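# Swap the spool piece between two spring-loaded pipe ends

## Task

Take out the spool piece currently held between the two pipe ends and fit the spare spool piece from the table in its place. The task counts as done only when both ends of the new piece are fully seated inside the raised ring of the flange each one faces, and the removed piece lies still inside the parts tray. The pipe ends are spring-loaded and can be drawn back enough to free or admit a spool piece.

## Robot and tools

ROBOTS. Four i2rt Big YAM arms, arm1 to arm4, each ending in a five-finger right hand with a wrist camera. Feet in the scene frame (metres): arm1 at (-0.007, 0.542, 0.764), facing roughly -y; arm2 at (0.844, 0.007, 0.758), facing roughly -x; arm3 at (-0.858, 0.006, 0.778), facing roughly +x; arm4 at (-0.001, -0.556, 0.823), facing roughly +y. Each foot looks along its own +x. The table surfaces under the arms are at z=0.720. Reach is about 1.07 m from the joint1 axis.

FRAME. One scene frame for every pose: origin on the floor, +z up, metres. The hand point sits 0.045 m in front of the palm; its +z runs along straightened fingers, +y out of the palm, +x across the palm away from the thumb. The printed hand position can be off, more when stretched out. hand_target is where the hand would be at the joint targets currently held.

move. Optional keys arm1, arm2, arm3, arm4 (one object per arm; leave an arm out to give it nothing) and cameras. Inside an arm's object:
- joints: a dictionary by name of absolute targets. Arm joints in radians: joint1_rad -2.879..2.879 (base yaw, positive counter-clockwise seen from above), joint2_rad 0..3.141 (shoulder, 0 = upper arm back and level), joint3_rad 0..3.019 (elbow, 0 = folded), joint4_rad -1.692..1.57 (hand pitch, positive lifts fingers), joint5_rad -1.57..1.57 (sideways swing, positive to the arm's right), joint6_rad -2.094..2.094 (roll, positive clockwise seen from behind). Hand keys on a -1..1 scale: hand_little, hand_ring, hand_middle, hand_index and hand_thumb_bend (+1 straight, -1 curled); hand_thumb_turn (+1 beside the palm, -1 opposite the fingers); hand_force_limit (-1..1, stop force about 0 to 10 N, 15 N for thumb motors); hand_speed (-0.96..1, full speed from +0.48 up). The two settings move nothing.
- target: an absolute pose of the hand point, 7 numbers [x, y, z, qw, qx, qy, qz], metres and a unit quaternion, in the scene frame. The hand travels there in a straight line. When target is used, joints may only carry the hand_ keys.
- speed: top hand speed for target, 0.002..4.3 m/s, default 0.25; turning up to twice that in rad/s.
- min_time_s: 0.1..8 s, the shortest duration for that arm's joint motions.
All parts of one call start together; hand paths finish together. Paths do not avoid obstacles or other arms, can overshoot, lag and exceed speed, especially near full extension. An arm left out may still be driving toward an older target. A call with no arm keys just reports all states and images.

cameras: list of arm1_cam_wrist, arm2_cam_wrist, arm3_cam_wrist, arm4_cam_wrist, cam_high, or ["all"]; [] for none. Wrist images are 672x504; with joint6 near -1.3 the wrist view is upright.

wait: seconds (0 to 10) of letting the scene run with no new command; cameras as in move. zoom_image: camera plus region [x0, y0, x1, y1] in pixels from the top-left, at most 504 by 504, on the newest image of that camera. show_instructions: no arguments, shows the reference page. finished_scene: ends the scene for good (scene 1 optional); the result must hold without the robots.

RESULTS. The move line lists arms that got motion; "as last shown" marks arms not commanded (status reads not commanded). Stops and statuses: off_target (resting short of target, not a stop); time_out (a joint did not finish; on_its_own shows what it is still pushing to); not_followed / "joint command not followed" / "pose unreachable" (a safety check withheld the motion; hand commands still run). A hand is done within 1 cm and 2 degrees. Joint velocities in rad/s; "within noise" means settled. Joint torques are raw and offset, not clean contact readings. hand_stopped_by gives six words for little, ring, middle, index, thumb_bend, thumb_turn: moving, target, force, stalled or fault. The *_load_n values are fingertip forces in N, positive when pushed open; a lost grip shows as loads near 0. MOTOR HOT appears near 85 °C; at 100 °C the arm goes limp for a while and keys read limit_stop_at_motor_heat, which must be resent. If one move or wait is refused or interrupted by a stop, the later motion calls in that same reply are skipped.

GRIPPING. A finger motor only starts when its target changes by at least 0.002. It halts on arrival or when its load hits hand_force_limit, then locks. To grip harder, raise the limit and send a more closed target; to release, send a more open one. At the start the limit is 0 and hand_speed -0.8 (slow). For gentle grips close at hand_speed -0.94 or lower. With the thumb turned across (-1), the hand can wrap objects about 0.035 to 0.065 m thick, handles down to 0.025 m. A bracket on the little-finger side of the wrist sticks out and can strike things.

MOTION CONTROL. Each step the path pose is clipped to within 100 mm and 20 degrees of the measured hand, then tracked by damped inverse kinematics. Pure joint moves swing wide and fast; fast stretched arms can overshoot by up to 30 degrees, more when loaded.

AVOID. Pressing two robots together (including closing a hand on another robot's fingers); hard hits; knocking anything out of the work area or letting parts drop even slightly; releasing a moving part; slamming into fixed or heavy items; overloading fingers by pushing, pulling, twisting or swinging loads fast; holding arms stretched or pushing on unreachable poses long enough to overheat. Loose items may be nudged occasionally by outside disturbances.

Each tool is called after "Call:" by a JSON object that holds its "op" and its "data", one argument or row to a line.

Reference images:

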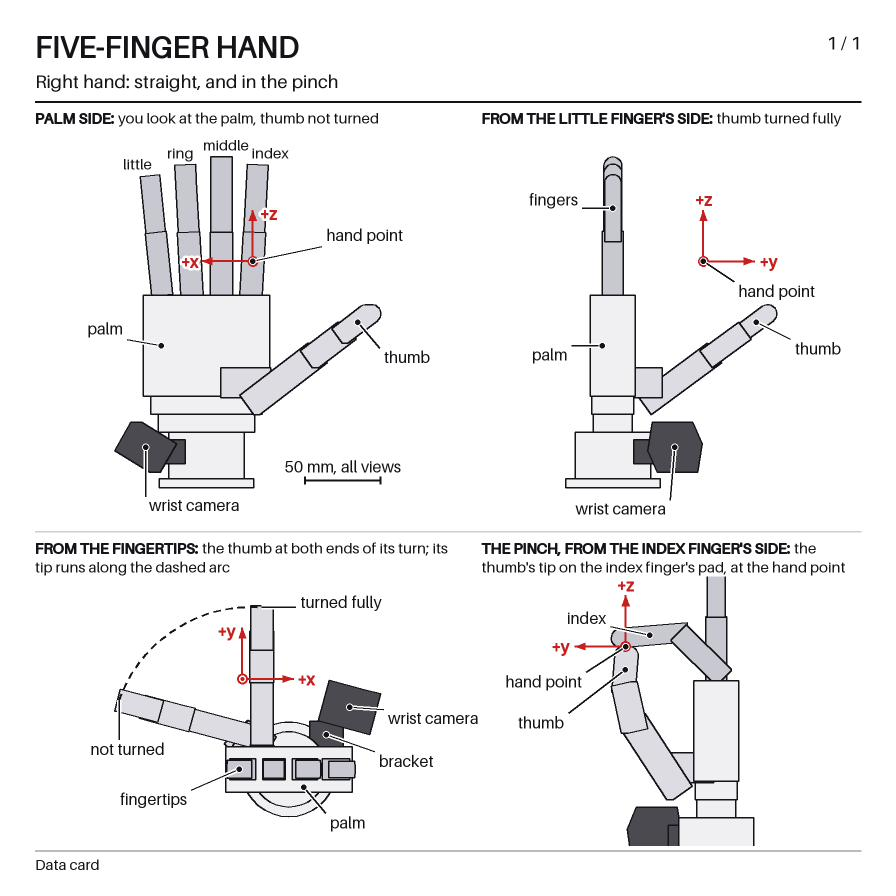

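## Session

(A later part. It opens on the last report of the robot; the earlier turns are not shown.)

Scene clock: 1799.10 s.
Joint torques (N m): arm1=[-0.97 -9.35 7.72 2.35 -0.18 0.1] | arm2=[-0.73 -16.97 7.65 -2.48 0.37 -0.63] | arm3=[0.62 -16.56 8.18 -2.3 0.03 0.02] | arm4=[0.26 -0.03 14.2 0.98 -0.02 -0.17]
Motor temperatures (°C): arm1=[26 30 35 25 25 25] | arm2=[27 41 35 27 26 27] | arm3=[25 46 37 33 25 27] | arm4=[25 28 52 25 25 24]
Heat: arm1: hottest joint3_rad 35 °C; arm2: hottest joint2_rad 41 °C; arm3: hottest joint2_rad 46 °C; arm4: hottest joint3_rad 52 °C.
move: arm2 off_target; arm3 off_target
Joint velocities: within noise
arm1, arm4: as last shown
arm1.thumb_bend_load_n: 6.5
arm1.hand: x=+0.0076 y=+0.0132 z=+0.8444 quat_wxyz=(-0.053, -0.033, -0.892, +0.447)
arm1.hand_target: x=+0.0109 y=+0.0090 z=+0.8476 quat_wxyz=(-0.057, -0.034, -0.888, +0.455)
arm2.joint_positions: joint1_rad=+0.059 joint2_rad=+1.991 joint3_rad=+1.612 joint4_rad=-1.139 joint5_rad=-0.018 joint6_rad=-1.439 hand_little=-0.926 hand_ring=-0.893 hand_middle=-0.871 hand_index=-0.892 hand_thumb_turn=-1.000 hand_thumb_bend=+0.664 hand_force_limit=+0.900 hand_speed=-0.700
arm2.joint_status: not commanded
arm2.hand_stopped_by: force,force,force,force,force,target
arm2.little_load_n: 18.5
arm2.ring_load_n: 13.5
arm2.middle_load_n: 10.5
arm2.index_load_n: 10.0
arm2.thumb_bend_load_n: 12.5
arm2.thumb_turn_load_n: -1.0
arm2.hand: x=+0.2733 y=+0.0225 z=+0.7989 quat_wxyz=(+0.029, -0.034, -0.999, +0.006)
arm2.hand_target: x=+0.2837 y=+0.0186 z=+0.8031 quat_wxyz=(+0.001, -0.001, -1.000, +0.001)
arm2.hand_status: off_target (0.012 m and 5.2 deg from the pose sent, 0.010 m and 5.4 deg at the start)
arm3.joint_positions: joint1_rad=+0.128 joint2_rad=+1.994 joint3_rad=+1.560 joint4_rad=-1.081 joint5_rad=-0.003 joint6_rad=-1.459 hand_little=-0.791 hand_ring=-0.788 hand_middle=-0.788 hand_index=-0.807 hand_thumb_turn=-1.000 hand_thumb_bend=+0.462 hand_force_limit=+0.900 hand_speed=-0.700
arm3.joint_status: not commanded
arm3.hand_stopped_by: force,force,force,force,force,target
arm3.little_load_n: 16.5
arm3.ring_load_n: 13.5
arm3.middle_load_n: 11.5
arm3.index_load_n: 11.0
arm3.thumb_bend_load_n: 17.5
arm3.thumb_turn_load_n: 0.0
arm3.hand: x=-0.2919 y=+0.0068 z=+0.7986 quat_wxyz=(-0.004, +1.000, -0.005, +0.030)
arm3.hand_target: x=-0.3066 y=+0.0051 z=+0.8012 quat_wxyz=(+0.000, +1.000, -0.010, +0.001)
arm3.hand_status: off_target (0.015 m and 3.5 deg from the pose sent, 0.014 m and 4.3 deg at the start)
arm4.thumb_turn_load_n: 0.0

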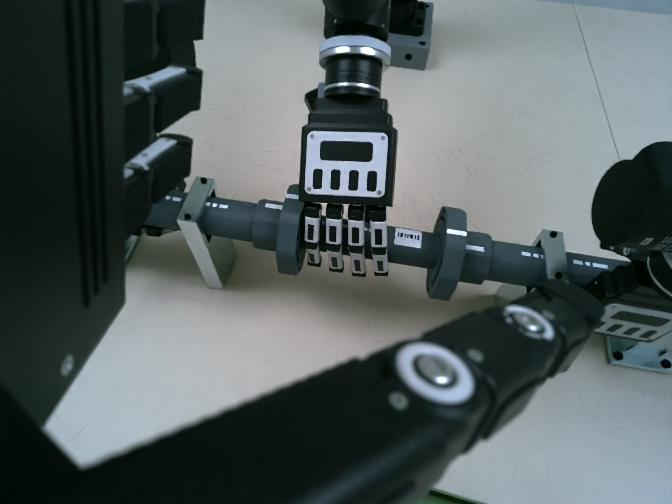

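Call:
{"op": "move", "data": {
  "arm2": {"target":[0.274,0.0185,0.803,0,0,-1,0],"speed":0.03},
  "arm3": {"target":[-0.297,0.005,0.801,0,1,-0.01,0],"speed":0.03},
  "cameras": ["arm4_cam_wrist", "cam_high"]
}}

Call:
{"op": "zoom_image", "data": {
  "camera": "arm4_cam_wrist",
  "region": [240, 150, 340, 290]
}}

Call:
{"op": "zoom_image", "data": {
  "camera": "arm4_cam_wrist",
  "region": [400, 170, 500, 310]
}}

Scene clock: 1814.20 s.
Joint torques (N m): arm1=[-0.97 -9.58 7.68 2.3 -0.25 0.11] | arm2=[-0.79 -16.44 8.61 -1.77 0.37 -0.64] | arm3=[0.56 -15.97 9.17 -1.61 0.01 0.01] | arm4=[0.26 -0.03 14.19 0.98 -0.02 -0.18]
Motor temperatures (°C): arm1=[26 30 35 25 25 25] | arm2=[27 41 36 26 26 27] | arm3=[25 46 39 32 25 27] | arm4=[25 28 54 25 25 24]
Heat: arm1: hottest joint3_rad 35 °C; arm2: hottest joint2_rad 41 °C; arm3: hottest joint2_rad 46 °C; arm4: hottest joint3_rad 54 °C.
move: arm2 off_target; arm3 off_target
Joint velocities: within noise
arm1, arm4: as last shown
arm1.joint_positions: joint1_rad=-0.054 joint2_rad=+1.459 joint3_rad=+0.812 joint4_rad=+0.002 joint5_rad=-0.132 joint6_rad=+0.057 hand_little=+0.340 hand_ring=+0.340 hand_middle=+0.340 hand_index=+0.340 hand_thumb_turn=-1.000 hand_thumb_bend=+0.073 hand_force_limit=+0.000 hand_speed=-0.850
arm1.ring_load_n: 0.5
arm1.thumb_bend_load_n: 7.0
arm1.thumb_turn_load_n: -2.0
arm1.hand: x=+0.0073 y=+0.0133 z=+0.8436 quat_wxyz=(-0.052, -0.034, -0.893, +0.446)
arm1.hand_target: x=+0.0109 y=+0.0090 z=+0.8474 quat_wxyz=(-0.057, -0.034, -0.888, +0.455)
arm2.joint_positions: joint1_rad=+0.059 joint2_rad=+2.007 joint3_rad=+1.638 joint4_rad=-1.172 joint5_rad=-0.018 joint6_rad=-1.439 hand_little=-0.926 hand_ring=-0.893 hand_middle=-0.871 hand_index=-0.892 hand_thumb_turn=-1.000 hand_thumb_bend=+0.664 hand_force_limit=+0.900 hand_speed=-0.700
arm2.joint_status: not commanded
arm2.hand_stopped_by: force,force,force,force,force,target
arm2.little_load_n: 16.5
arm2.ring_load_n: 12.5
arm2.middle_load_n: 10.0
arm2.index_load_n: 11.0
arm2.thumb_bend_load_n: 11.0
arm2.thumb_turn_load_n: 0.5
arm2.hand: x=+0.2731 y=+0.0226 z=+0.7992 quat_wxyz=(+0.018, -0.034, -0.999, +0.005)
arm2.hand_target: x=+0.2739 y=+0.0185 z=+0.8031 quat_wxyz=(+0.001, -0.001, -1.000, +0.000)
arm2.hand_status: off_target (0.006 m and 4.4 deg from the pose sent, 0.006 m and 5.2 deg at the start)
arm3.joint_positions: joint1_rad=+0.127 joint2_rad=+2.009 joint3_rad=+1.583 joint4_rad=-1.113 joint5_rad=-0.002 joint6_rad=-1.459 hand_little=-0.792 hand_ring=-0.788 hand_middle=-0.788 hand_index=-0.807 hand_thumb_turn=-1.000 hand_thumb_bend=+0.462 hand_force_limit=+0.900 hand_speed=-0.700
arm3.joint_status: not commanded
arm3.hand_stopped_by: force,force,force,force,force,target
arm3.little_load_n: 12.0
arm3.ring_load_n: 11.0
arm3.middle_load_n: 10.5
arm3.index_load_n: 12.5
arm3.thumb_bend_load_n: 16.5
arm3.thumb_turn_load_n: 0.0
arm3.hand: x=-0.2923 y=+0.0064 z=+0.7988 quat_wxyz=(-0.002, +1.000, -0.005, +0.018)
arm3.hand_target: x=-0.2971 y=+0.0049 z=+0.8010 quat_wxyz=(+0.000, +1.000, -0.010, +0.000)
arm3.hand_status: off_target (0.005 m and 2.2 deg from the pose sent, 0.006 m and 3.5 deg at the start)

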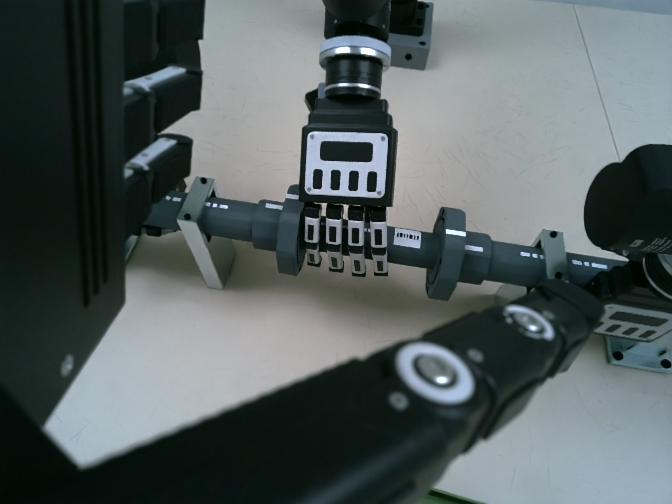

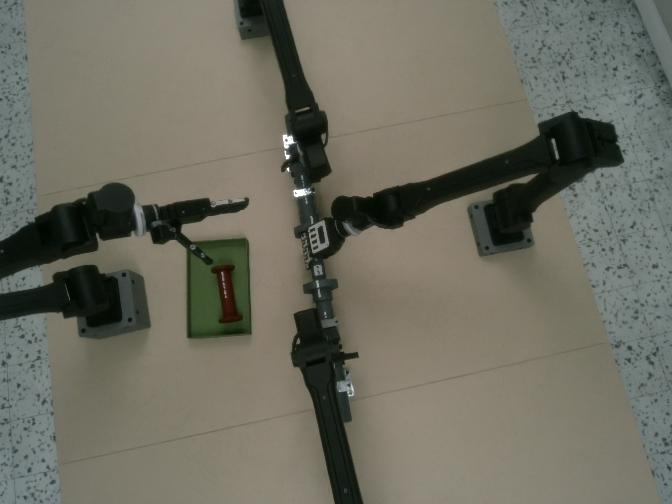

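Scaled by 3.600 from the camera's image (finer frame: 960x720).

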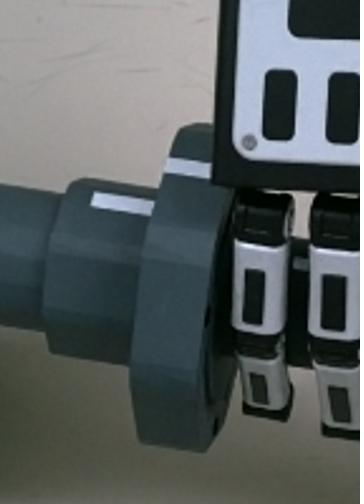

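Scaled by 3.600 from the camera's image (finer frame: 960x720).

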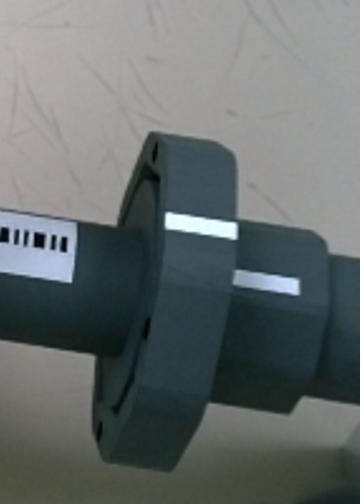

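Call:
{"op": "move", "data": {
  "arm2": {"target":[0.268,0.0185,0.803,0,0,-1,0],"speed":0.03},
  "arm3": {"target":[-0.291,0.005,0.801,0,1,-0.01,0],"speed":0.03},
  "cameras": []
}}

Call:
{"op": "move", "data": {
  "arm2": {"joints":{"hand_thumb_bend":1,"hand_speed":-0.6}},
  "arm3": {"joints":{"hand_thumb_bend":1,"hand_speed":-0.6}}
}}

Call:
{"op": "move", "data": {
  "arm2": {"joints":{"hand_index":1,"hand_middle":1,"hand_ring":1,"hand_little":1}},
  "arm3": {"joints":{"hand_index":1,"hand_middle":1,"hand_ring":1,"hand_little":1}},
  "cameras": ["arm4_cam_wrist","arm2_cam_wrist","arm3_cam_wrist"]
}}

Call:
{"op": "zoom_image", "data": {
  "camera": "arm4_cam_wrist",
  "region": [230, 140, 510, 320]
}}

Scene clock: 1835.10 s.
Joint torques (N m): arm1=[-1.32 -9.29 7.77 2.33 -0.28 0.1] | arm2=[-0.91 -16.21 9.14 -1.29 0.35 -0.65] | arm3=[0.5 -15.62 9.84 -1.13 0.02 0.01] | arm4=[0.26 -0.03 14.2 0.96 -0.01 -0.18]
Motor temperatures (°C): arm1=[26 31 35 25 25 25] | arm2=[27 41 37 26 26 27] | arm3=[25 45 43 32 25 27] | arm4=[25 28 55 25 25 24]
Heat: arm1: hottest joint3_rad 35 °C; arm2: hottest joint2_rad 41 °C; arm3: hottest joint2_rad 45 °C; arm4: hottest joint3_rad 55 °C.
move: arm2 off_target; arm3 done
Joint velocities: within noise
arm1, arm4: as last shown
arm1.joint_positions: joint1_rad=-0.054 joint2_rad=+1.459 joint3_rad=+0.812 joint4_rad=+0.002 joint5_rad=-0.131 joint6_rad=+0.057 hand_little=+0.340 hand_ring=+0.340 hand_middle=+0.340 hand_index=+0.340 hand_thumb_turn=-1.000 hand_thumb_bend=+0.073 hand_force_limit=+0.000 hand_speed=-0.850
arm1.hand: x=+0.0072 y=+0.0133 z=+0.8436 quat_wxyz=(-0.052, -0.034, -0.893, +0.446)
arm2.joint_positions: joint1_rad=+0.059 joint2_rad=+2.019 joint3_rad=+1.654 joint4_rad=-1.193 joint5_rad=-0.017 joint6_rad=-1.439 hand_little=-0.926 hand_ring=-0.893 hand_middle=-0.871 hand_index=-0.892 hand_thumb_turn=-1.000 hand_thumb_bend=+0.664 hand_force_limit=+0.900 hand_speed=-0.700
arm2.joint_status: not commanded
arm2.hand_stopped_by: force,force,force,force,force,target
arm2.little_load_n: 15.0
arm2.ring_load_n: 12.0
arm2.middle_load_n: 10.5
arm2.index_load_n: 11.5
arm2.thumb_bend_load_n: 10.0
arm2.thumb_turn_load_n: 0.5
arm2.hand: x=+0.2731 y=+0.0227 z=+0.7993 quat_wxyz=(+0.010, -0.034, -0.999, +0.004)
arm2.hand_target: x=+0.2680 y=+0.0184 z=+0.8030 quat_wxyz=(+0.001, -0.001, -1.000, +0.000)
arm2.hand_status: off_target (0.008 m and 4.1 deg from the pose sent, 0.008 m and 4.4 deg at the start)
arm3.joint_positions: joint1_rad=+0.127 joint2_rad=+2.018 joint3_rad=+1.597 joint4_rad=-1.133 joint5_rad=-0.002 joint6_rad=-1.460 hand_little=-0.792 hand_ring=-0.788 hand_middle=-0.788 hand_index=-0.807 hand_thumb_turn=-1.000 hand_thumb_bend=+0.462 hand_force_limit=+0.900 hand_speed=-0.700
arm3.joint_status: not commanded
arm3.hand_stopped_by: force,force,force,force,force,target
arm3.little_load_n: 9.5
arm3.ring_load_n: 9.0
arm3.middle_load_n: 9.5
arm3.index_load_n: 13.5
arm3.thumb_bend_load_n: 15.5
arm3.thumb_turn_load_n: 1.5
arm3.hand: x=-0.2925 y=+0.0064 z=+0.7990 quat_wxyz=(-0.001, +1.000, -0.005, +0.011)
arm3.hand_target: x=-0.2912 y=+0.0048 z=+0.8009 quat_wxyz=(+0.000, +1.000, -0.010, +0.000)
arm3.hand_status: done (0.003 m and 1.4 deg from the pose sent, 0.003 m and 2.2 deg at the start)

Scene clock: 1836.53 s.
Joint torques (N m): arm1=[-1.14 -9.58 7.71 2.26 -0.28 0.11] | arm2=[-0.91 -16.67 9.11 -1.22 0.25 -0.65] | arm3=[0.5 -16.26 9.63 -0.35 -0.11 0.01] | arm4=[0.26 -0.03 14.2 0.98 -0.01 -0.18]
Motor temperatures (°C): arm1=[26 31 35 25 25 25] | arm2=[27 41 37 26 26 27] | arm3=[25 45 43 32 25 27] | arm4=[25 28 55 25 25 24]
Heat: arm1: hottest joint3_rad 35 °C; arm2: hottest joint2_rad 41 °C; arm3: hottest joint2_rad 45 °C; arm4: hottest joint3_rad 55 °C.
move: arm2 done; arm3 done
Joint velocities: within noise
arm1, arm4: as last shown
arm1.index_load_n: 4.0
arm1.hand: x=+0.0071 y=+0.0133 z=+0.8436 quat_wxyz=(-0.051, -0.034, -0.893, +0.446)
arm2.joint_positions: joint1_rad=+0.060 joint2_rad=+2.023 joint3_rad=+1.654 joint4_rad=-1.195 joint5_rad=-0.014 joint6_rad=-1.438 hand_little=-0.927 hand_ring=-0.893 hand_middle=-0.871 hand_index=-0.892 hand_thumb_turn=-1.000 hand_thumb_bend=+1.000 hand_force_limit=+0.900 hand_speed=-0.600
arm2.joint_status: all done
arm2.hand_stopped_by: force,force,force,force,target,target
arm2.little_load_n: 9.0
arm2.ring_load_n: 7.5
arm2.middle_load_n: 5.5
arm2.index_load_n: 7.5
arm2.thumb_bend_load_n: 0.0
arm2.thumb_turn_load_n: 0.0
arm2.hand: x=+0.2740 y=+0.0228 z=+0.7968 quat_wxyz=(+0.007, -0.034, -0.999, +0.002)
arm2.hand_target: x=+0.2681 y=+0.0183 z=+0.8030 quat_wxyz=(+0.001, +0.000, -1.000, +0.000)
arm2.hand_status: not commanded
arm3.joint_positions: joint1_rad=+0.127 joint2_rad=+2.026 joint3_rad=+1.599 joint4_rad=-1.153 joint5_rad=+0.000 joint6_rad=-1.460 hand_little=-0.794 hand_ring=-0.789 hand_middle=-0.789 hand_index=-0.809 hand_thumb_turn=-1.000 hand_thumb_bend=+1.000 hand_force_limit=+0.900 hand_speed=-0.600
arm3.joint_status: all done
arm3.hand_stopped_by: force,force,force,force,target,target
arm3.little_load_n: 0.0
arm3.ring_load_n: 0.0
arm3.middle_load_n: 0.0
arm3.index_load_n: 1.0
arm3.thumb_bend_load_n: 0.0
arm3.thumb_turn_load_n: 0.0
arm3.hand: x=-0.2977 y=+0.0053 z=+0.7962 quat_wxyz=(+0.001, +1.000, -0.005, -0.002)
arm3.hand_target: x=-0.2912 y=+0.0048 z=+0.8009 quat_wxyz=(+0.000, +1.000, -0.010, +0.000)
arm3.hand_status: not commanded
arm4.thumb_turn_load_n: 0.5
pictures: none

Scene clock: 1838.77 s.
Joint torques (N m): arm1=[-1.14 -9.11 7.66 2.4 -0.29 0.15] | arm2=[-1.08 -16.56 8.65 -0.21 -0.26 -0.23] | arm3=[0.5 -15.97 9.51 0.02 -0.21 0.01] | arm4=[0.26 -0.03 14.2 0.98 -0.01 -0.18]
Motor temperatures (°C): arm1=[26 31 35 25 25 25] | arm2=[27 41 37 26 26 27] | arm3=[25 45 43 32 25 27] | arm4=[25 28 55 25 25 24]
Heat: arm1: hottest joint3_rad 35 °C; arm2: hottest joint2_rad 41 °C; arm3: hottest joint2_rad 45 °C; arm4: hottest joint3_rad 55 °C.
move: arm2 done; arm3 done
Joint velocities: within noise
arm1.joint_positions: joint1_rad=-0.054 joint2_rad=+1.459 joint3_rad=+0.812 joint4_rad=+0.002 joint5_rad=-0.130 joint6_rad=+0.056 hand_little=+0.340 hand_ring=+0.340 hand_middle=+0.340 hand_index=+0.340 hand_thumb_turn=-1.000 hand_thumb_bend=+0.073 hand_force_limit=+0.000 hand_speed=-0.850
arm1.joint_status: not commanded
arm1.hand_stopped_by: target,target,target,target,force,target
arm1.little_load_n: 0.0
arm1.ring_load_n: 0.5
arm1.middle_load_n: 0.0
arm1.index_load_n: 3.5
arm1.thumb_bend_load_n: 7.0
arm1.thumb_turn_load_n: -2.0
arm1.hand: x=+0.0070 y=+0.0133 z=+0.8435 quat_wxyz=(-0.051, -0.034, -0.893, +0.446)
arm1.hand_target: x=+0.0109 y=+0.0090 z=+0.8475 quat_wxyz=(-0.057, -0.034, -0.888, +0.455)
arm1.hand_status: not commanded
arm2.joint_positions: joint1_rad=+0.062 joint2_rad=+2.023 joint3_rad=+1.660 joint4_rad=-1.220 joint5_rad=-0.004 joint6_rad=-1.476 hand_little=+1.000 hand_ring=+1.000 hand_middle=+0.998 hand_index=+1.000 hand_thumb_turn=-1.000 hand_thumb_bend=+1.000 hand_force_limit=+0.900 hand_speed=-0.600
arm2.joint_status: all done
arm2.hand_stopped_by: target,target,target,target,target,target
arm2.little_load_n: 0.0
arm2.ring_load_n: 0.0
arm2.middle_load_n: -5.0
arm2.index_load_n: 0.0
arm2.thumb_bend_load_n: 0.0
arm2.thumb_turn_load_n: 0.0
arm2.hand: x=+0.2757 y=+0.0251 z=+0.8007 quat_wxyz=(-0.002, -0.014, -1.000, -0.004)
arm2.hand_target: x=+0.2682 y=+0.0184 z=+0.8029 quat_wxyz=(+0.001, -0.001, -1.000, +0.000)
arm2.hand_status: not commanded
arm3.joint_positions: joint1_rad=+0.127 joint2_rad=+2.022 joint3_rad=+1.601 joint4_rad=-1.161 joint5_rad=+0.002 joint6_rad=-1.460 hand_little=+1.000 hand_ring=+1.000 hand_middle=+1.000 hand_index=+0.999 hand_thumb_turn=-1.000 hand_thumb_bend=+1.000 hand_force_limit=+0.900 hand_speed=-0.600
arm3.joint_status: all done
arm3.hand_stopped_by: target,target,target,target,target,target
arm3.little_load_n: 0.0
arm3.ring_load_n: 0.0
arm3.middle_load_n: 0.0
arm3.index_load_n: -4.0
arm3.thumb_bend_load_n: -0.5
arm3.thumb_turn_load_n: 0.0
arm3.hand: x=-0.2987 y=+0.0048 z=+0.7992 quat_wxyz=(+0.002, +1.000, -0.005, -0.003)
arm3.hand_target: x=-0.2910 y=+0.0049 z=+0.8011 quat_wxyz=(+0.000, +1.000, -0.010, +0.001)
arm3.hand_status: not commanded
arm4: as last shown
pictures: arm2_cam_wrist, arm3_cam_wrist, arm4_cam_wrist

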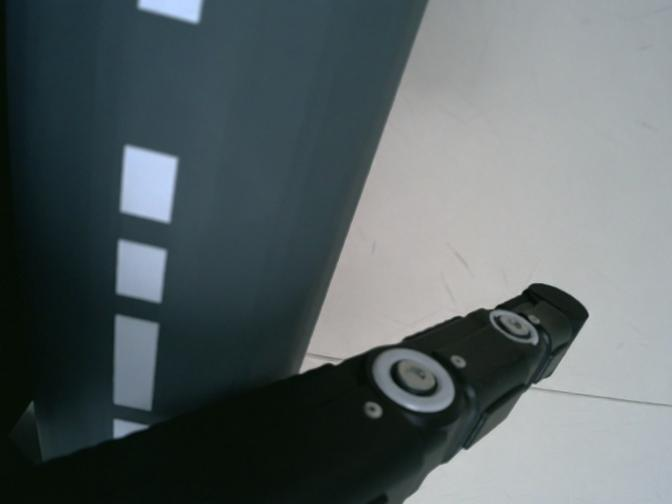

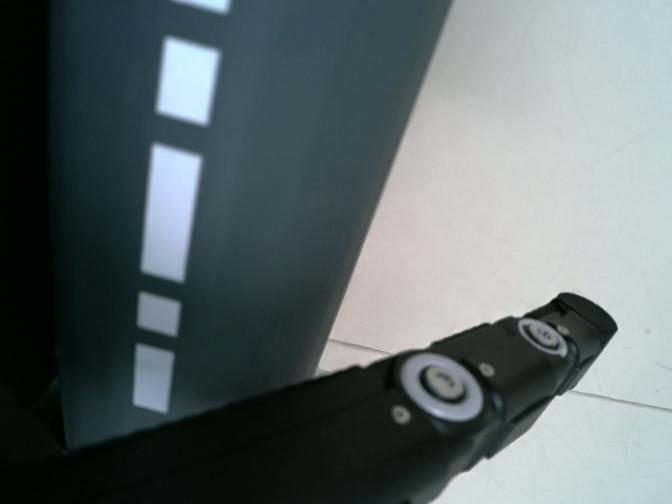

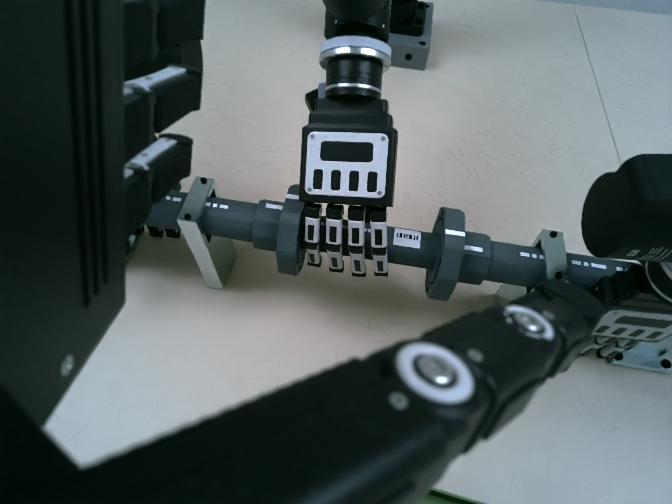

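Scaled by 1.800 from the camera's image (finer frame: 960x720).

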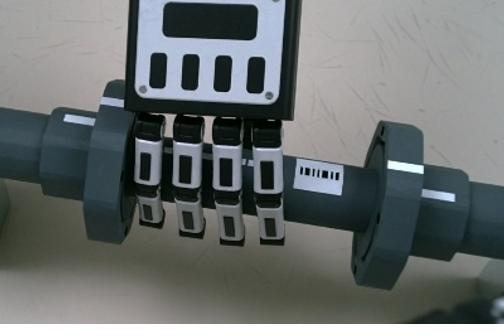

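Call:
{"op": "move", "data": {
  "arm2": {"target":[0.275,0.022,0.95,0,0,-1,0],"speed":0.08},
  "arm3": {"target":[-0.298,0.005,0.95,0,1,-0.005,0],"speed":0.08},
  "cameras": ["arm4_cam_wrist"]
}}

Call:
{"op": "zoom_image", "data": {
  "camera": "arm4_cam_wrist",
  "region": [230, 140, 510, 320]
}}

Scene clock: 1854.57 s.
Joint torques (N m): arm1=[-1.03 -9.41 7.65 2.29 -0.29 0.11] | arm2=[-1.79 -19.02 11.1 -0.43 0.01 -0.16] | arm3=[0.62 -18.14 11.55 -0.77 -0.1 -0.07] | arm4=[0.26 0.03 14.2 0.98 -0.01 -0.18]
Motor temperatures (°C): arm1=[26 31 36 25 25 25] | arm2=[27 41 37 26 26 26] | arm3=[25 45 45 31 25 27] | arm4=[25 28 56 25 25 24]
Heat: arm1: hottest joint3_rad 36 °C; arm2: hottest joint2_rad 41 °C; arm3: hottest joint2_rad 45 °C; arm4: hottest joint3_rad 56 °C.
move: arm2 off_target; arm3 off_target
Joint velocities: within noise
arm1, arm4: as last shown
arm2.joint_positions: joint1_rad=+0.062 joint2_rad=+1.961 joint3_rad=+1.876 joint4_rad=-1.559 joint5_rad=-0.009 joint6_rad=-1.491 hand_little=+1.000 hand_ring=+1.000 hand_middle=+0.999 hand_index=+1.000 hand_thumb_turn=-1.000 hand_thumb_bend=+1.000 hand_force_limit=+0.900 hand_speed=-0.600
arm2.joint_status: not commanded
arm2.hand_stopped_by: target,target,target,target,target,target
arm2.little_load_n: 0.0
arm2.ring_load_n: 0.0
arm2.middle_load_n: 0.0
arm2.index_load_n: 0.0
arm2.thumb_bend_load_n: 0.0
arm2.thumb_turn_load_n: 0.0
arm2.hand: x=+0.2886 y=+0.0238 z=+0.9192 quat_wxyz=(-0.033, -0.007, -0.999, -0.004)
arm2.hand_target: x=+0.2765 y=+0.0222 z=+0.9500 quat_wxyz=(+0.000, +0.000, -1.000, +0.000)
arm2.hand_status: off_target (0.034 m and 3.9 deg from the pose sent, 0.149 m and 1.7 deg at the start)
arm3.joint_positions: joint1_rad=+0.127 joint2_rad=+1.935 joint3_rad=+1.798 joint4_rad=-1.480 joint5_rad=+0.000 joint6_rad=-1.460 hand_little=+1.000 hand_ring=+1.000 hand_middle=+1.000 hand_index=+0.999 hand_thumb_turn=-1.000 hand_thumb_bend=+1.000 hand_force_limit=+0.900 hand_speed=-0.600
arm3.joint_status: not commanded
arm3.hand_stopped_by: target,target,target,target,target,target
arm3.little_load_n: 0.0
arm3.ring_load_n: 0.0
arm3.middle_load_n: 0.0
arm3.index_load_n: 0.0
arm3.thumb_bend_load_n: 0.0
arm3.thumb_turn_load_n: 0.0
arm3.hand: x=-0.3068 y=+0.0048 z=+0.9231 quat_wxyz=(+0.003, +1.000, -0.005, -0.020)
arm3.hand_target: x=-0.2991 y=+0.0048 z=+0.9498 quat_wxyz=(+0.000, +1.000, -0.005, +0.000)
arm3.hand_status: off_target (0.028 m and 2.3 deg from the pose sent, 0.151 m and 0.4 deg at the start)
arm4.thumb_turn_load_n: 0.0

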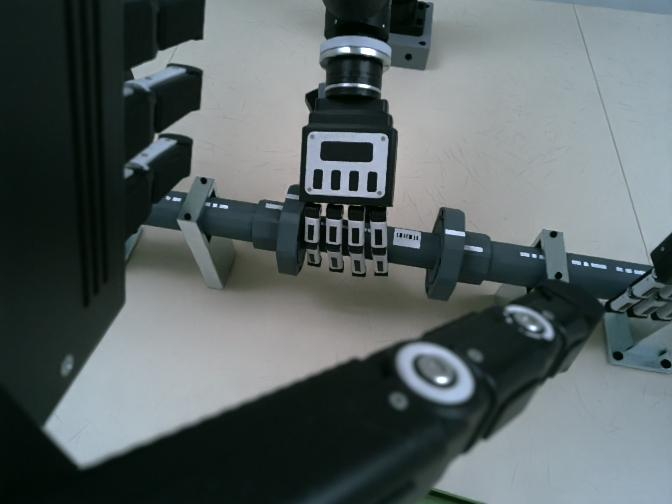

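Scaled by 1.800 from the camera's image (finer frame: 960x720).

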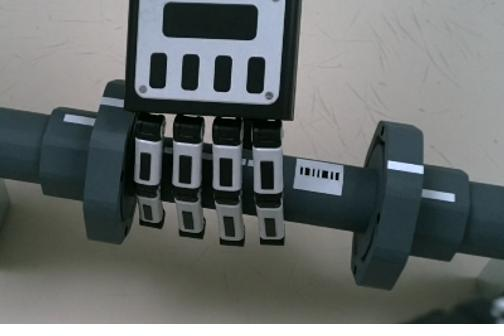

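Call:
{"op": "move", "data": {
  "arm1": {"joints":{"hand_thumb_bend":1,"hand_speed":-0.8}},
  "cameras": ["arm4_cam_wrist"]
}}

Call:
{"op": "zoom_image", "data": {
  "camera": "arm4_cam_wrist",
  "region": [230, 140, 510, 320]
}}

Call:
{"op": "move", "data": {
  "arm1": {"joints":{"hand_index":1,"hand_middle":1,"hand_ring":1,"hand_little":1}},
  "cameras": ["arm4_cam_wrist","arm1_cam_wrist"]
}}

Call:
{"op": "zoom_image", "data": {
  "camera": "arm4_cam_wrist",
  "region": [230, 140, 510, 320]
}}

Scene clock: 1885.83 s.
Joint torques (N m): arm1=[-1.44 -9.52 7.72 1.91 -0.17 0.1] | arm2=[-1.79 -19.02 11.1 -0.42 0.01 -0.16] | arm3=[0.62 -18.02 11.54 -0.79 -0.1 -0.07] | arm4=[0.26 -0.03 14.2 0.98 -0.02 -0.18]
Motor temperatures (°C): arm1=[26 31 35 25 25 25] | arm2=[27 42 41 26 26 26] | arm3=[25 43 48 31 25 27] | arm4=[25 28 57 25 25 24]
Heat: arm1: hottest joint3_rad 35 °C; arm2: hottest joint2_rad 42 °C; arm3: hottest joint3_rad 48 °C; arm4: hottest joint3_rad 57 °C.
move: arm1 done
Joint velocities: within noise
arm1.joint_positions: joint1_rad=-0.054 joint2_rad=+1.459 joint3_rad=+0.812 joint4_rad=+0.008 joint5_rad=-0.134 joint6_rad=+0.057 hand_little=+0.340 hand_ring=+0.340 hand_middle=+0.340 hand_index=+0.340 hand_thumb_turn=-1.000 hand_thumb_bend=+1.000 hand_force_limit=+0.000 hand_speed=-0.800
arm1.joint_status: all done
arm1.hand_stopped_by: target,target,target,target,target,target
arm1.little_load_n: 0.0
arm1.ring_load_n: 0.0
arm1.middle_load_n: 0.0
arm1.index_load_n: 0.0
arm1.thumb_bend_load_n: 0.0
arm1.thumb_turn_load_n: 0.0
arm1.hand: x=+0.0076 y=+0.0121 z=+0.8447 quat_wxyz=(-0.053, -0.033, -0.891, +0.449)
arm1.hand_target: x=+0.0109 y=+0.0091 z=+0.8475 quat_wxyz=(-0.057, -0.034, -0.888, +0.455)
arm1.hand_status: not commanded
arm2, arm3: as last shown
arm4.joint_positions: joint1_rad=+0.175 joint2_rad=+0.697 joint3_rad=+0.757 joint4_rad=-0.559 joint5_rad=+0.038 joint6_rad=-1.300 hand_little=+1.000 hand_ring=+1.000 hand_middle=+0.998 hand_index=+1.000 hand_thumb_turn=-1.000 hand_thumb_bend=+1.000 hand_force_limit=+0.000 hand_speed=-0.700
arm4.joint_status: not commanded
arm4.hand_stopped_by: target,target,target,target,target,target
arm4.little_load_n: 0.0
arm4.ring_load_n: 0.0
arm4.middle_load_n: 0.0
arm4.index_load_n: 0.0
arm4.thumb_bend_load_n: 0.0
arm4.thumb_turn_load_n: 0.5
arm4.hand: x=-0.0204 y=-0.1849 z=+1.1052 quat_wxyz=(-0.424, +0.633, +0.580, +0.287)
arm4.hand_target: x=-0.0200 y=-0.1803 z=+1.1199 quat_wxyz=(-0.428, +0.632, +0.578, +0.290)
arm4.hand_status: not commanded

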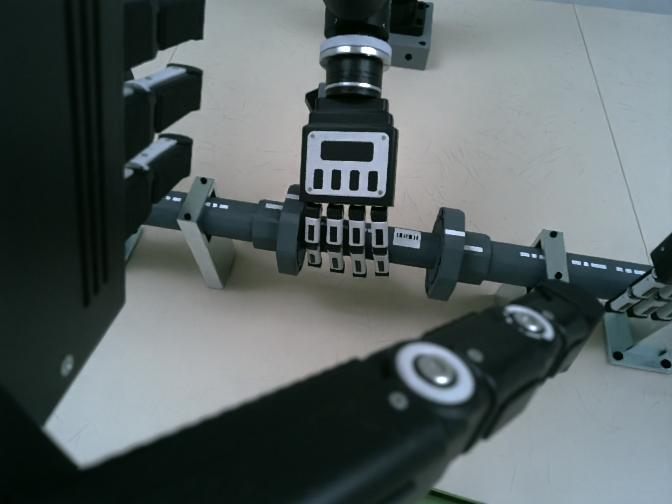

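Scaled by 1.800 from the camera's image (finer frame: 960x720).

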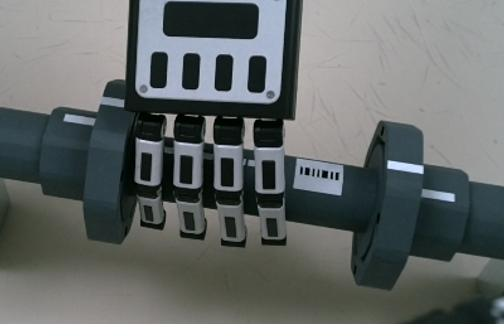

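Scene clock: 1887.50 s.
Joint torques (N m): arm1=[-0.91 -9.41 7.77 1.98 -0.16 0.1] | arm2=[-1.73 -19.02 11.1 -0.42 0.01 -0.16] | arm3=[0.62 -18.08 11.55 -0.81 -0.1 -0.07] | arm4=[0.21 -0.03 14.19 0.96 -0.01 -0.18]
Motor temperatures (°C): arm1=[26 31 35 25 25 25] | arm2=[27 42 41 26 26 26] | arm3=[25 43 48 31 25 27] | arm4=[25 28 57 25 25 24]
Heat: arm1: hottest joint3_rad 35 °C; arm2: hottest joint2_rad 42 °C; arm3: hottest joint3_rad 48 °C; arm4: hottest joint3_rad 57 °C.
move: arm1 done
Joint velocities: within noise
arm1.joint_positions: joint1_rad=-0.054 joint2_rad=+1.459 joint3_rad=+0.812 joint4_rad=+0.008 joint5_rad=-0.134 joint6_rad=+0.057 hand_little=+1.000 hand_ring=+1.000 hand_middle=+1.000 hand_index=+1.000 hand_thumb_turn=-1.000 hand_thumb_bend=+1.000 hand_force_limit=+0.000 hand_speed=-0.800
arm1.joint_status: all done
arm1.hand_stopped_by: target,target,target,target,target,target
arm1.little_load_n: -0.5
arm1.ring_load_n: 0.0
arm1.middle_load_n: -0.5
arm1.index_load_n: -0.5
arm1.thumb_bend_load_n: 0.0
arm1.thumb_turn_load_n: 0.0
arm1.hand: x=+0.0077 y=+0.0121 z=+0.8448 quat_wxyz=(-0.053, -0.033, -0.891, +0.449)
arm1.hand_target: x=+0.0109 y=+0.0091 z=+0.8475 quat_wxyz=(-0.057, -0.034, -0.888, +0.455)
arm1.hand_status: not commanded
arm2, arm3, arm4: as last shown
arm3.middle_load_n: -0.5
arm4.thumb_turn_load_n: 0.0
pictures: arm1_cam_wrist, arm4_cam_wrist

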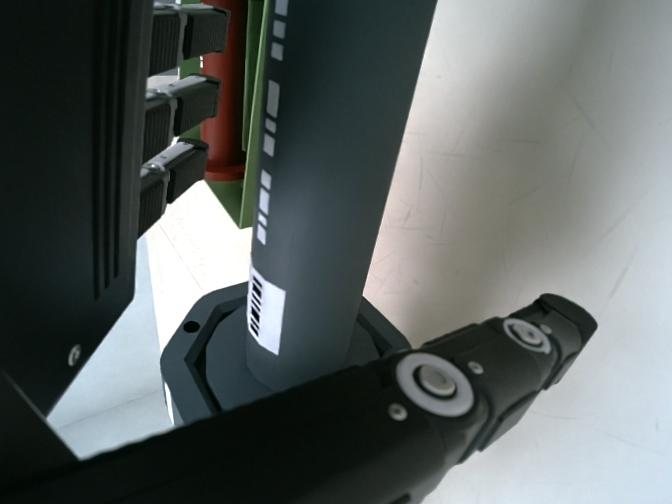

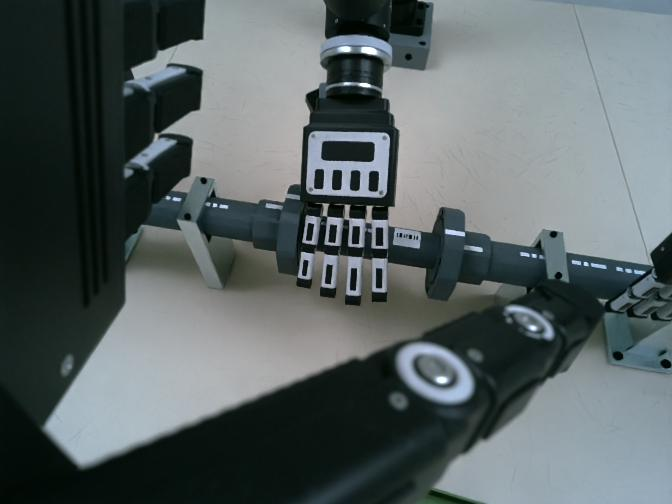

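Scaled by 1.800 from the camera's image (finer frame: 960x720).

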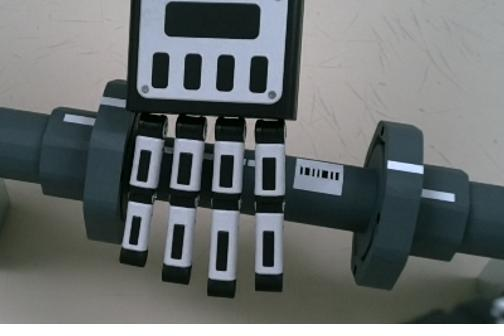

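Call:
{"op": "move", "data": {
  "arm1": {"target":[0.014,0.02,0.97,-0.0568,-0.0342,-0.8883,0.4554],"speed":0.06},
  "cameras": ["arm4_cam_wrist"]
}}

Call:
{"op": "move", "data": {
  "arm1": {"target":[0.014,0.16,1.0,-0.0568,-0.0342,-0.8883,0.4554],"speed":0.15},
  "cameras": ["all"]
}}

Call:
{"op": "zoom_image", "data": {
  "camera": "arm4_cam_wrist",
  "region": [240, 150, 340, 290]
}}

Call:
{"op": "zoom_image", "data": {
  "camera": "arm4_cam_wrist",
  "region": [400, 170, 500, 310]
}}

Call:
{"op": "zoom_image", "data": {
  "camera": "cam_high",
  "region": [170, 160, 370, 350]
}}

Scene clock: 1903.63 s.
Joint torques (N m): arm1=[-1.26 -8.18 12.86 1.14 -0.07 0.09] | arm2=[-1.79 -19.02 11.1 -0.42 0.01 -0.16] | arm3=[0.56 -18.08 11.54 -0.79 -0.1 -0.07] | arm4=[0.26 -0.03 14.2 0.98 -0.02 -0.18]
Motor temperatures (°C): arm1=[26 31 36 25 25 25] | arm2=[27 42 42 26 26 26] | arm3=[25 43 50 31 25 27] | arm4=[25 28 58 25 25 24]
Heat: arm1: hottest joint3_rad 36 °C; arm2: hottest joint2_rad 42 °C; arm3: hottest joint3_rad 50 °C; arm4: hottest joint3_rad 58 °C.
move: arm1 off_target
Joint velocities: within noise
arm1.joint_positions: joint1_rad=-0.054 joint2_rad=+1.271 joint3_rad=+0.935 joint4_rad=-0.335 joint5_rad=-0.134 joint6_rad=+0.060 hand_little=+1.000 hand_ring=+1.000 hand_middle=+1.000 hand_index=+1.000 hand_thumb_turn=-1.000 hand_thumb_bend=+1.000 hand_force_limit=+0.000 hand_speed=-0.800
arm1.joint_status: not commanded
arm1.hand_stopped_by: target,target,target,target,target,target
arm1.little_load_n: 0.0
arm1.ring_load_n: 0.0
arm1.middle_load_n: 0.0
arm1.index_load_n: 0.0
arm1.thumb_bend_load_n: 0.0
arm1.thumb_turn_load_n: 0.0
arm1.hand: x=+0.0099 y=+0.0349 z=+0.9419 quat_wxyz=(-0.054, -0.036, -0.898, +0.435)
arm1.hand_target: x=+0.0139 y=+0.0213 z=+0.9702 quat_wxyz=(-0.057, -0.034, -0.888, +0.456)
arm1.hand_status: off_target (0.032 m and 2.7 deg from the pose sent, 0.126 m and 0.9 deg at the start)
arm2, arm3, arm4: as last shown
arm3.middle_load_n: 0.0
arm4.little_load_n: -0.5

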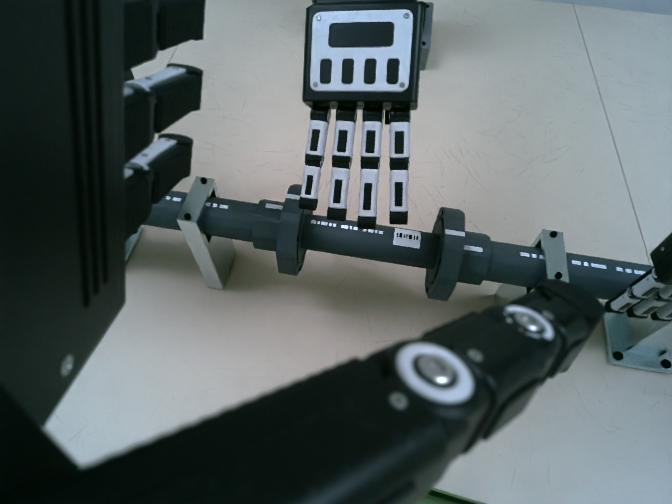

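Scene clock: 1905.20 s.
Joint torques (N m): arm1=[-2.61 -2.73 8.81 1.14 -0.19 -0.11] | arm2=[-1.79 -19.02 11.08 -0.4 0.01 -0.16] | arm3=[0.5 -18.02 11.54 -0.77 -0.1 -0.06] | arm4=[0.26 -0.03 14.2 0.98 -0.01 -0.18]
Motor temperatures (°C): arm1=[26 31 36 25 25 25] | arm2=[27 42 42 26 26 26] | arm3=[25 43 50 31 25 27] | arm4=[25 28 58 25 25 24]
Heat: arm1: hottest joint3_rad 36 °C; arm2: hottest joint2_rad 42 °C; arm3: hottest joint3_rad 50 °C; arm4: hottest joint3_rad 58 °C.
move: arm1 done
Joint velocities: within noise
arm1.joint_positions: joint1_rad=-0.076 joint2_rad=+0.836 joint3_rad=+0.792 joint4_rad=-0.563 joint5_rad=-0.163 joint6_rad=+0.056 hand_little=+1.000 hand_ring=+1.000 hand_middle=+1.000 hand_index=+1.000 hand_thumb_turn=-1.000 hand_thumb_bend=+1.000 hand_force_limit=+0.000 hand_speed=-0.800
arm1.joint_status: not commanded
arm1.hand_stopped_by: target,target,target,target,target,target
arm1.little_load_n: 0.0
arm1.ring_load_n: 0.0
arm1.middle_load_n: 0.0
arm1.index_load_n: 0.0
arm1.thumb_bend_load_n: 0.0
arm1.thumb_turn_load_n: 0.0
arm1.hand: x=+0.0174 y=+0.1574 z=+1.0081 quat_wxyz=(-0.060, -0.034, -0.883, +0.464)
arm1.hand_target: x=+0.0141 y=+0.1601 z=+1.0000 quat_wxyz=(-0.057, -0.034, -0.888, +0.455)
arm1.hand_status: done (0.009 m and 1.2 deg from the pose sent, 0.138 m and 2.7 deg at the start)
arm2, arm3, arm4: as last shown
arm4.little_load_n: 0.0
arm4.thumb_turn_load_n: 0.5
pictures: arm1_cam_wrist, arm2_cam_wrist, arm3_cam_wrist, arm4_cam_wrist, cam_high

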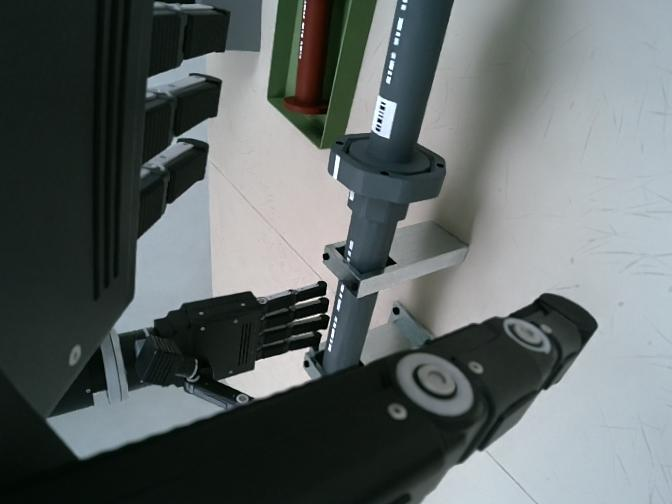

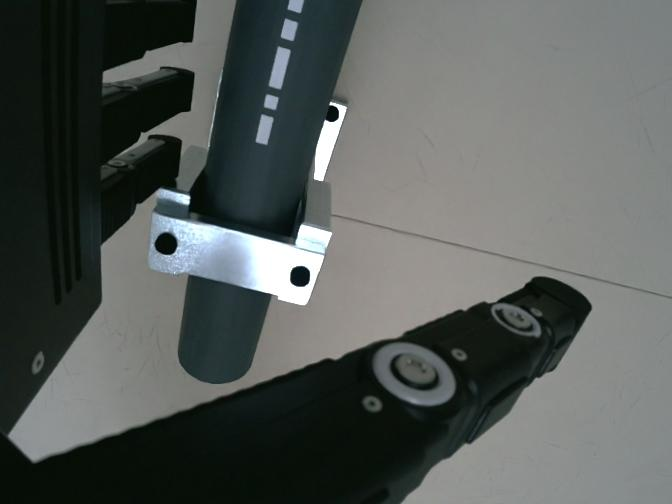

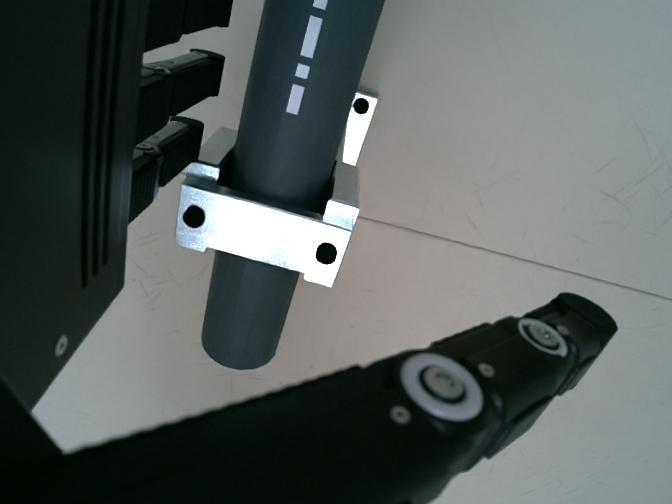

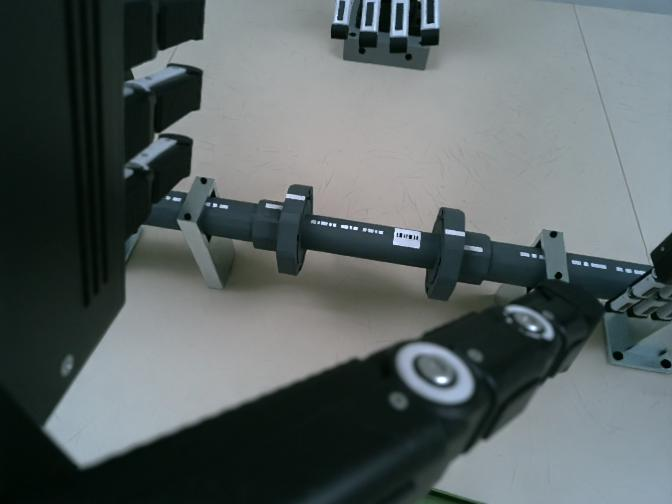

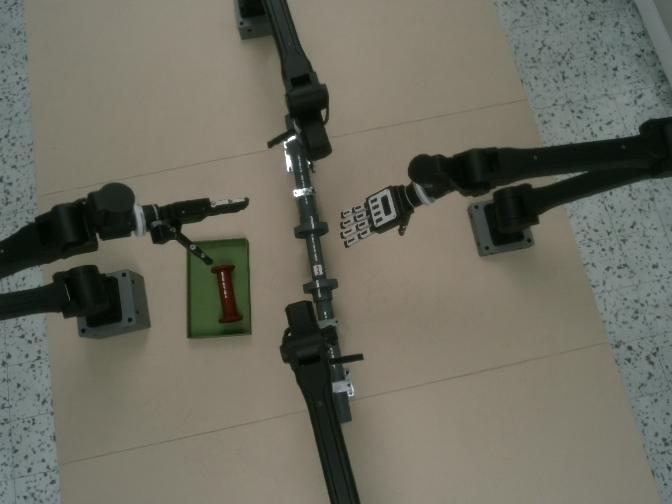

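Scaled by 3.600 from the camera's image (finer frame: 960x720).

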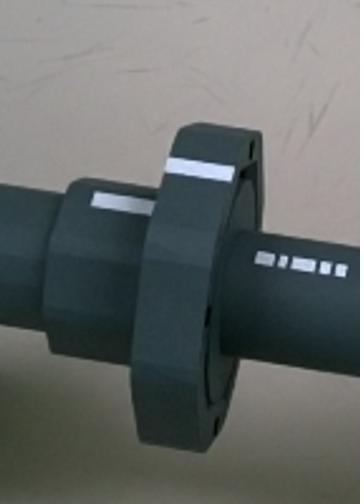

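Scaled by 3.600 from the camera's image (finer frame: 960x720).

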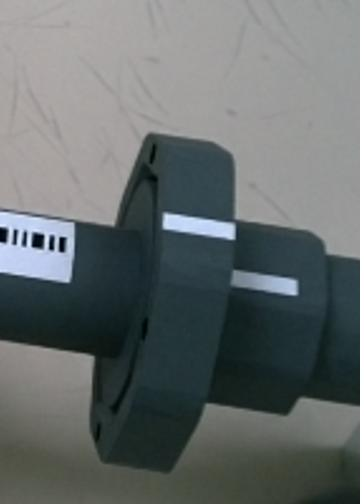

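Scaled by 2.520 from the camera's image (finer frame: 960x720).

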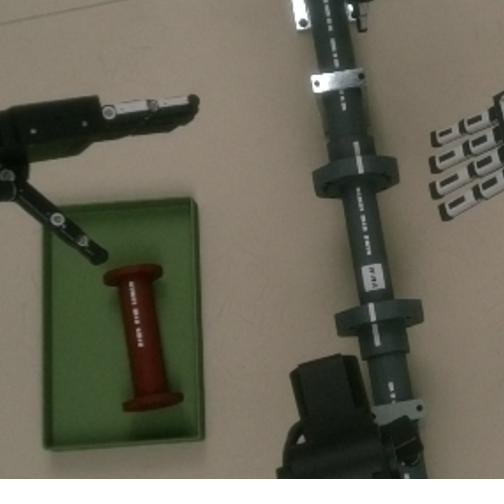

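Call:
{"op": "zoom_image", "data": {
  "camera": "arm1_cam_wrist",
  "region": [310, 100, 460, 220]
}}

Call:
{"op": "move", "data": {
  "arm4": {"target":[-0.085,-0.2,0.95,-0.6105,0.4582,0.4511,0.4621],"speed":0.15},
  "cameras": ["arm4_cam_wrist"]
}}

Call:
{"op": "zoom_image", "data": {
  "camera": "arm4_cam_wrist",
  "region": [280, 80, 640, 320]
}}

Scaled by 3.360 from the camera's image (finer frame: 960x720).

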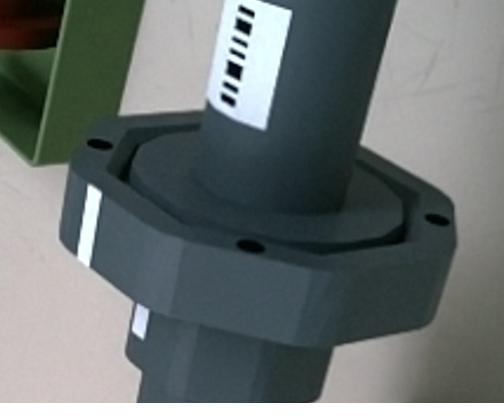

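Scene clock: 1921.43 s.
Joint torques (N m): arm1=[-2.2 -2.61 8.81 1.13 -0.17 -0.08] | arm2=[-1.79 -19.02 11.1 -0.42 0.01 -0.16] | arm3=[0.62 -18.08 11.52 -0.81 -0.1 -0.07] | arm4=[1.08 -5.36 3.29 2.13 0.02 -0.27]
Motor temperatures (°C): arm1=[26 30 37 24 25 25] | arm2=[27 42 43 26 26 26] | arm3=[25 43 51 31 25 27] | arm4=[25 28 57 25 25 24]
Heat: arm1: hottest joint3_rad 37 °C; arm2: hottest joint3_rad 43 °C; arm3: hottest joint3_rad 51 °C; arm4: hottest joint3_rad 57 °C.
move: arm4 off_target
Joint velocities: within noise
arm1, arm2, arm3: as last shown
arm4.joint_positions: joint1_rad=+0.600 joint2_rad=+1.511 joint3_rad=+0.070 joint4_rad=+1.541 joint5_rad=+0.498 joint6_rad=-1.459 hand_little=+1.000 hand_ring=+1.000 hand_middle=+0.998 hand_index=+1.000 hand_thumb_turn=-1.000 hand_thumb_bend=+1.000 hand_force_limit=+0.000 hand_speed=-0.700
arm4.joint_status: not commanded
arm4.hand_stopped_by: target,target,target,target,target,target
arm4.little_load_n: 0.0
arm4.ring_load_n: 0.0
arm4.middle_load_n: 0.0
arm4.index_load_n: 0.0
arm4.thumb_bend_load_n: 0.0
arm4.thumb_turn_load_n: 0.0
arm4.hand: x=-0.0828 y=-0.1994 z=+0.9416 quat_wxyz=(-0.588, +0.482, +0.471, +0.447)
arm4.hand_target: x=-0.0849 y=-0.1999 z=+0.9505 quat_wxyz=(-0.598, +0.475, +0.463, +0.450)
arm4.hand_status: off_target (0.009 m and 4.7 deg from the pose sent, 0.169 m and 38.7 deg at the start; a joint's target at an end of its range on 20 of 87 steps)

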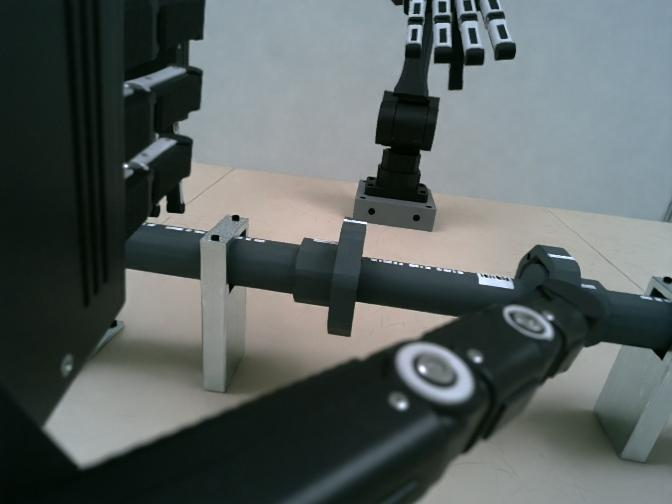

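Scaled by 1.400 from the camera's image (finer frame: 960x720).

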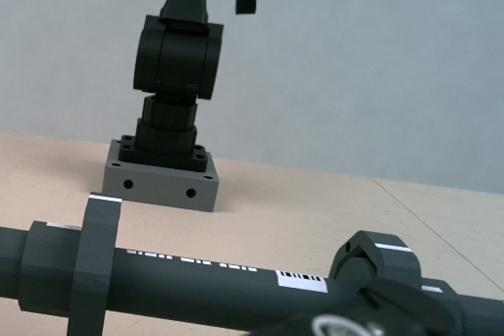

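Call:
{"op": "move", "data": {
  "arm4": {"target":[0.12,-0.15,1.08,-0.428,0.632,0.578,0.290],"speed":0.2},
  "cameras": ["arm4_cam_wrist"]
}}

Scene clock: 1941.57 s.
Joint torques (N m): arm1=[-2.2 -2.32 8.83 1.14 -0.2 -0.08] | arm2=[-1.79 -19.02 11.1 -0.43 0.01 -0.16] | arm3=[0.56 -18.08 11.54 -0.8 -0.1 -0.07] | arm4=[0.38 -2.02 14.48 0.9 -0.27 -0.26]
Motor temperatures (°C): arm1=[26 30 38 24 25 25] | arm2=[27 43 43 25 26 26] | arm3=[25 43 52 30 25 27] | arm4=[25 28 51 25 25 24]
Heat: arm1: hottest joint3_rad 38 °C; arm2: hottest joint2_rad 43 °C; arm3: hottest joint3_rad 52 °C; arm4: hottest joint3_rad 51 °C.
move: arm4 off_target
Joint velocities: within noise
arm1, arm2, arm3: as last shown
arm4.joint_positions: joint1_rad=-0.387 joint2_rad=+0.846 joint3_rad=+0.715 joint4_rad=-0.435 joint5_rad=-0.452 joint6_rad=-1.572 hand_little=+1.000 hand_ring=+1.000 hand_middle=+0.998 hand_index=+1.000 hand_thumb_turn=-1.000 hand_thumb_bend=+1.000 hand_force_limit=+0.000 hand_speed=-0.700
arm4.joint_status: not commanded
arm4.hand_stopped_by: target,target,target,target,target,target
arm4.little_load_n: 0.0
arm4.ring_load_n: 0.0
arm4.middle_load_n: 0.0
arm4.index_load_n: 0.0
arm4.thumb_bend_load_n: 0.0
arm4.thumb_turn_load_n: 0.5
arm4.hand: x=+0.1162 y=-0.1575 z=+1.0612 quat_wxyz=(-0.425, +0.639, +0.576, +0.280)
arm4.hand_target: x=+0.1197 y=-0.1505 z=+1.0799 quat_wxyz=(-0.428, +0.632, +0.578, +0.290)
arm4.hand_status: off_target (0.021 m and 1.4 deg from the pose sent, 0.250 m and 33.4 deg at the start)

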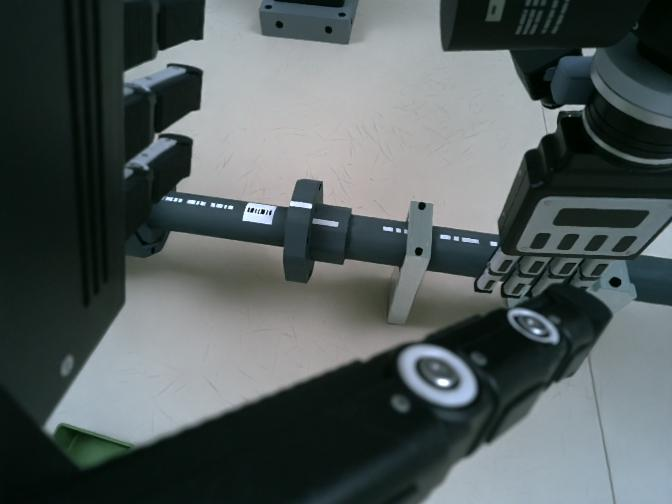

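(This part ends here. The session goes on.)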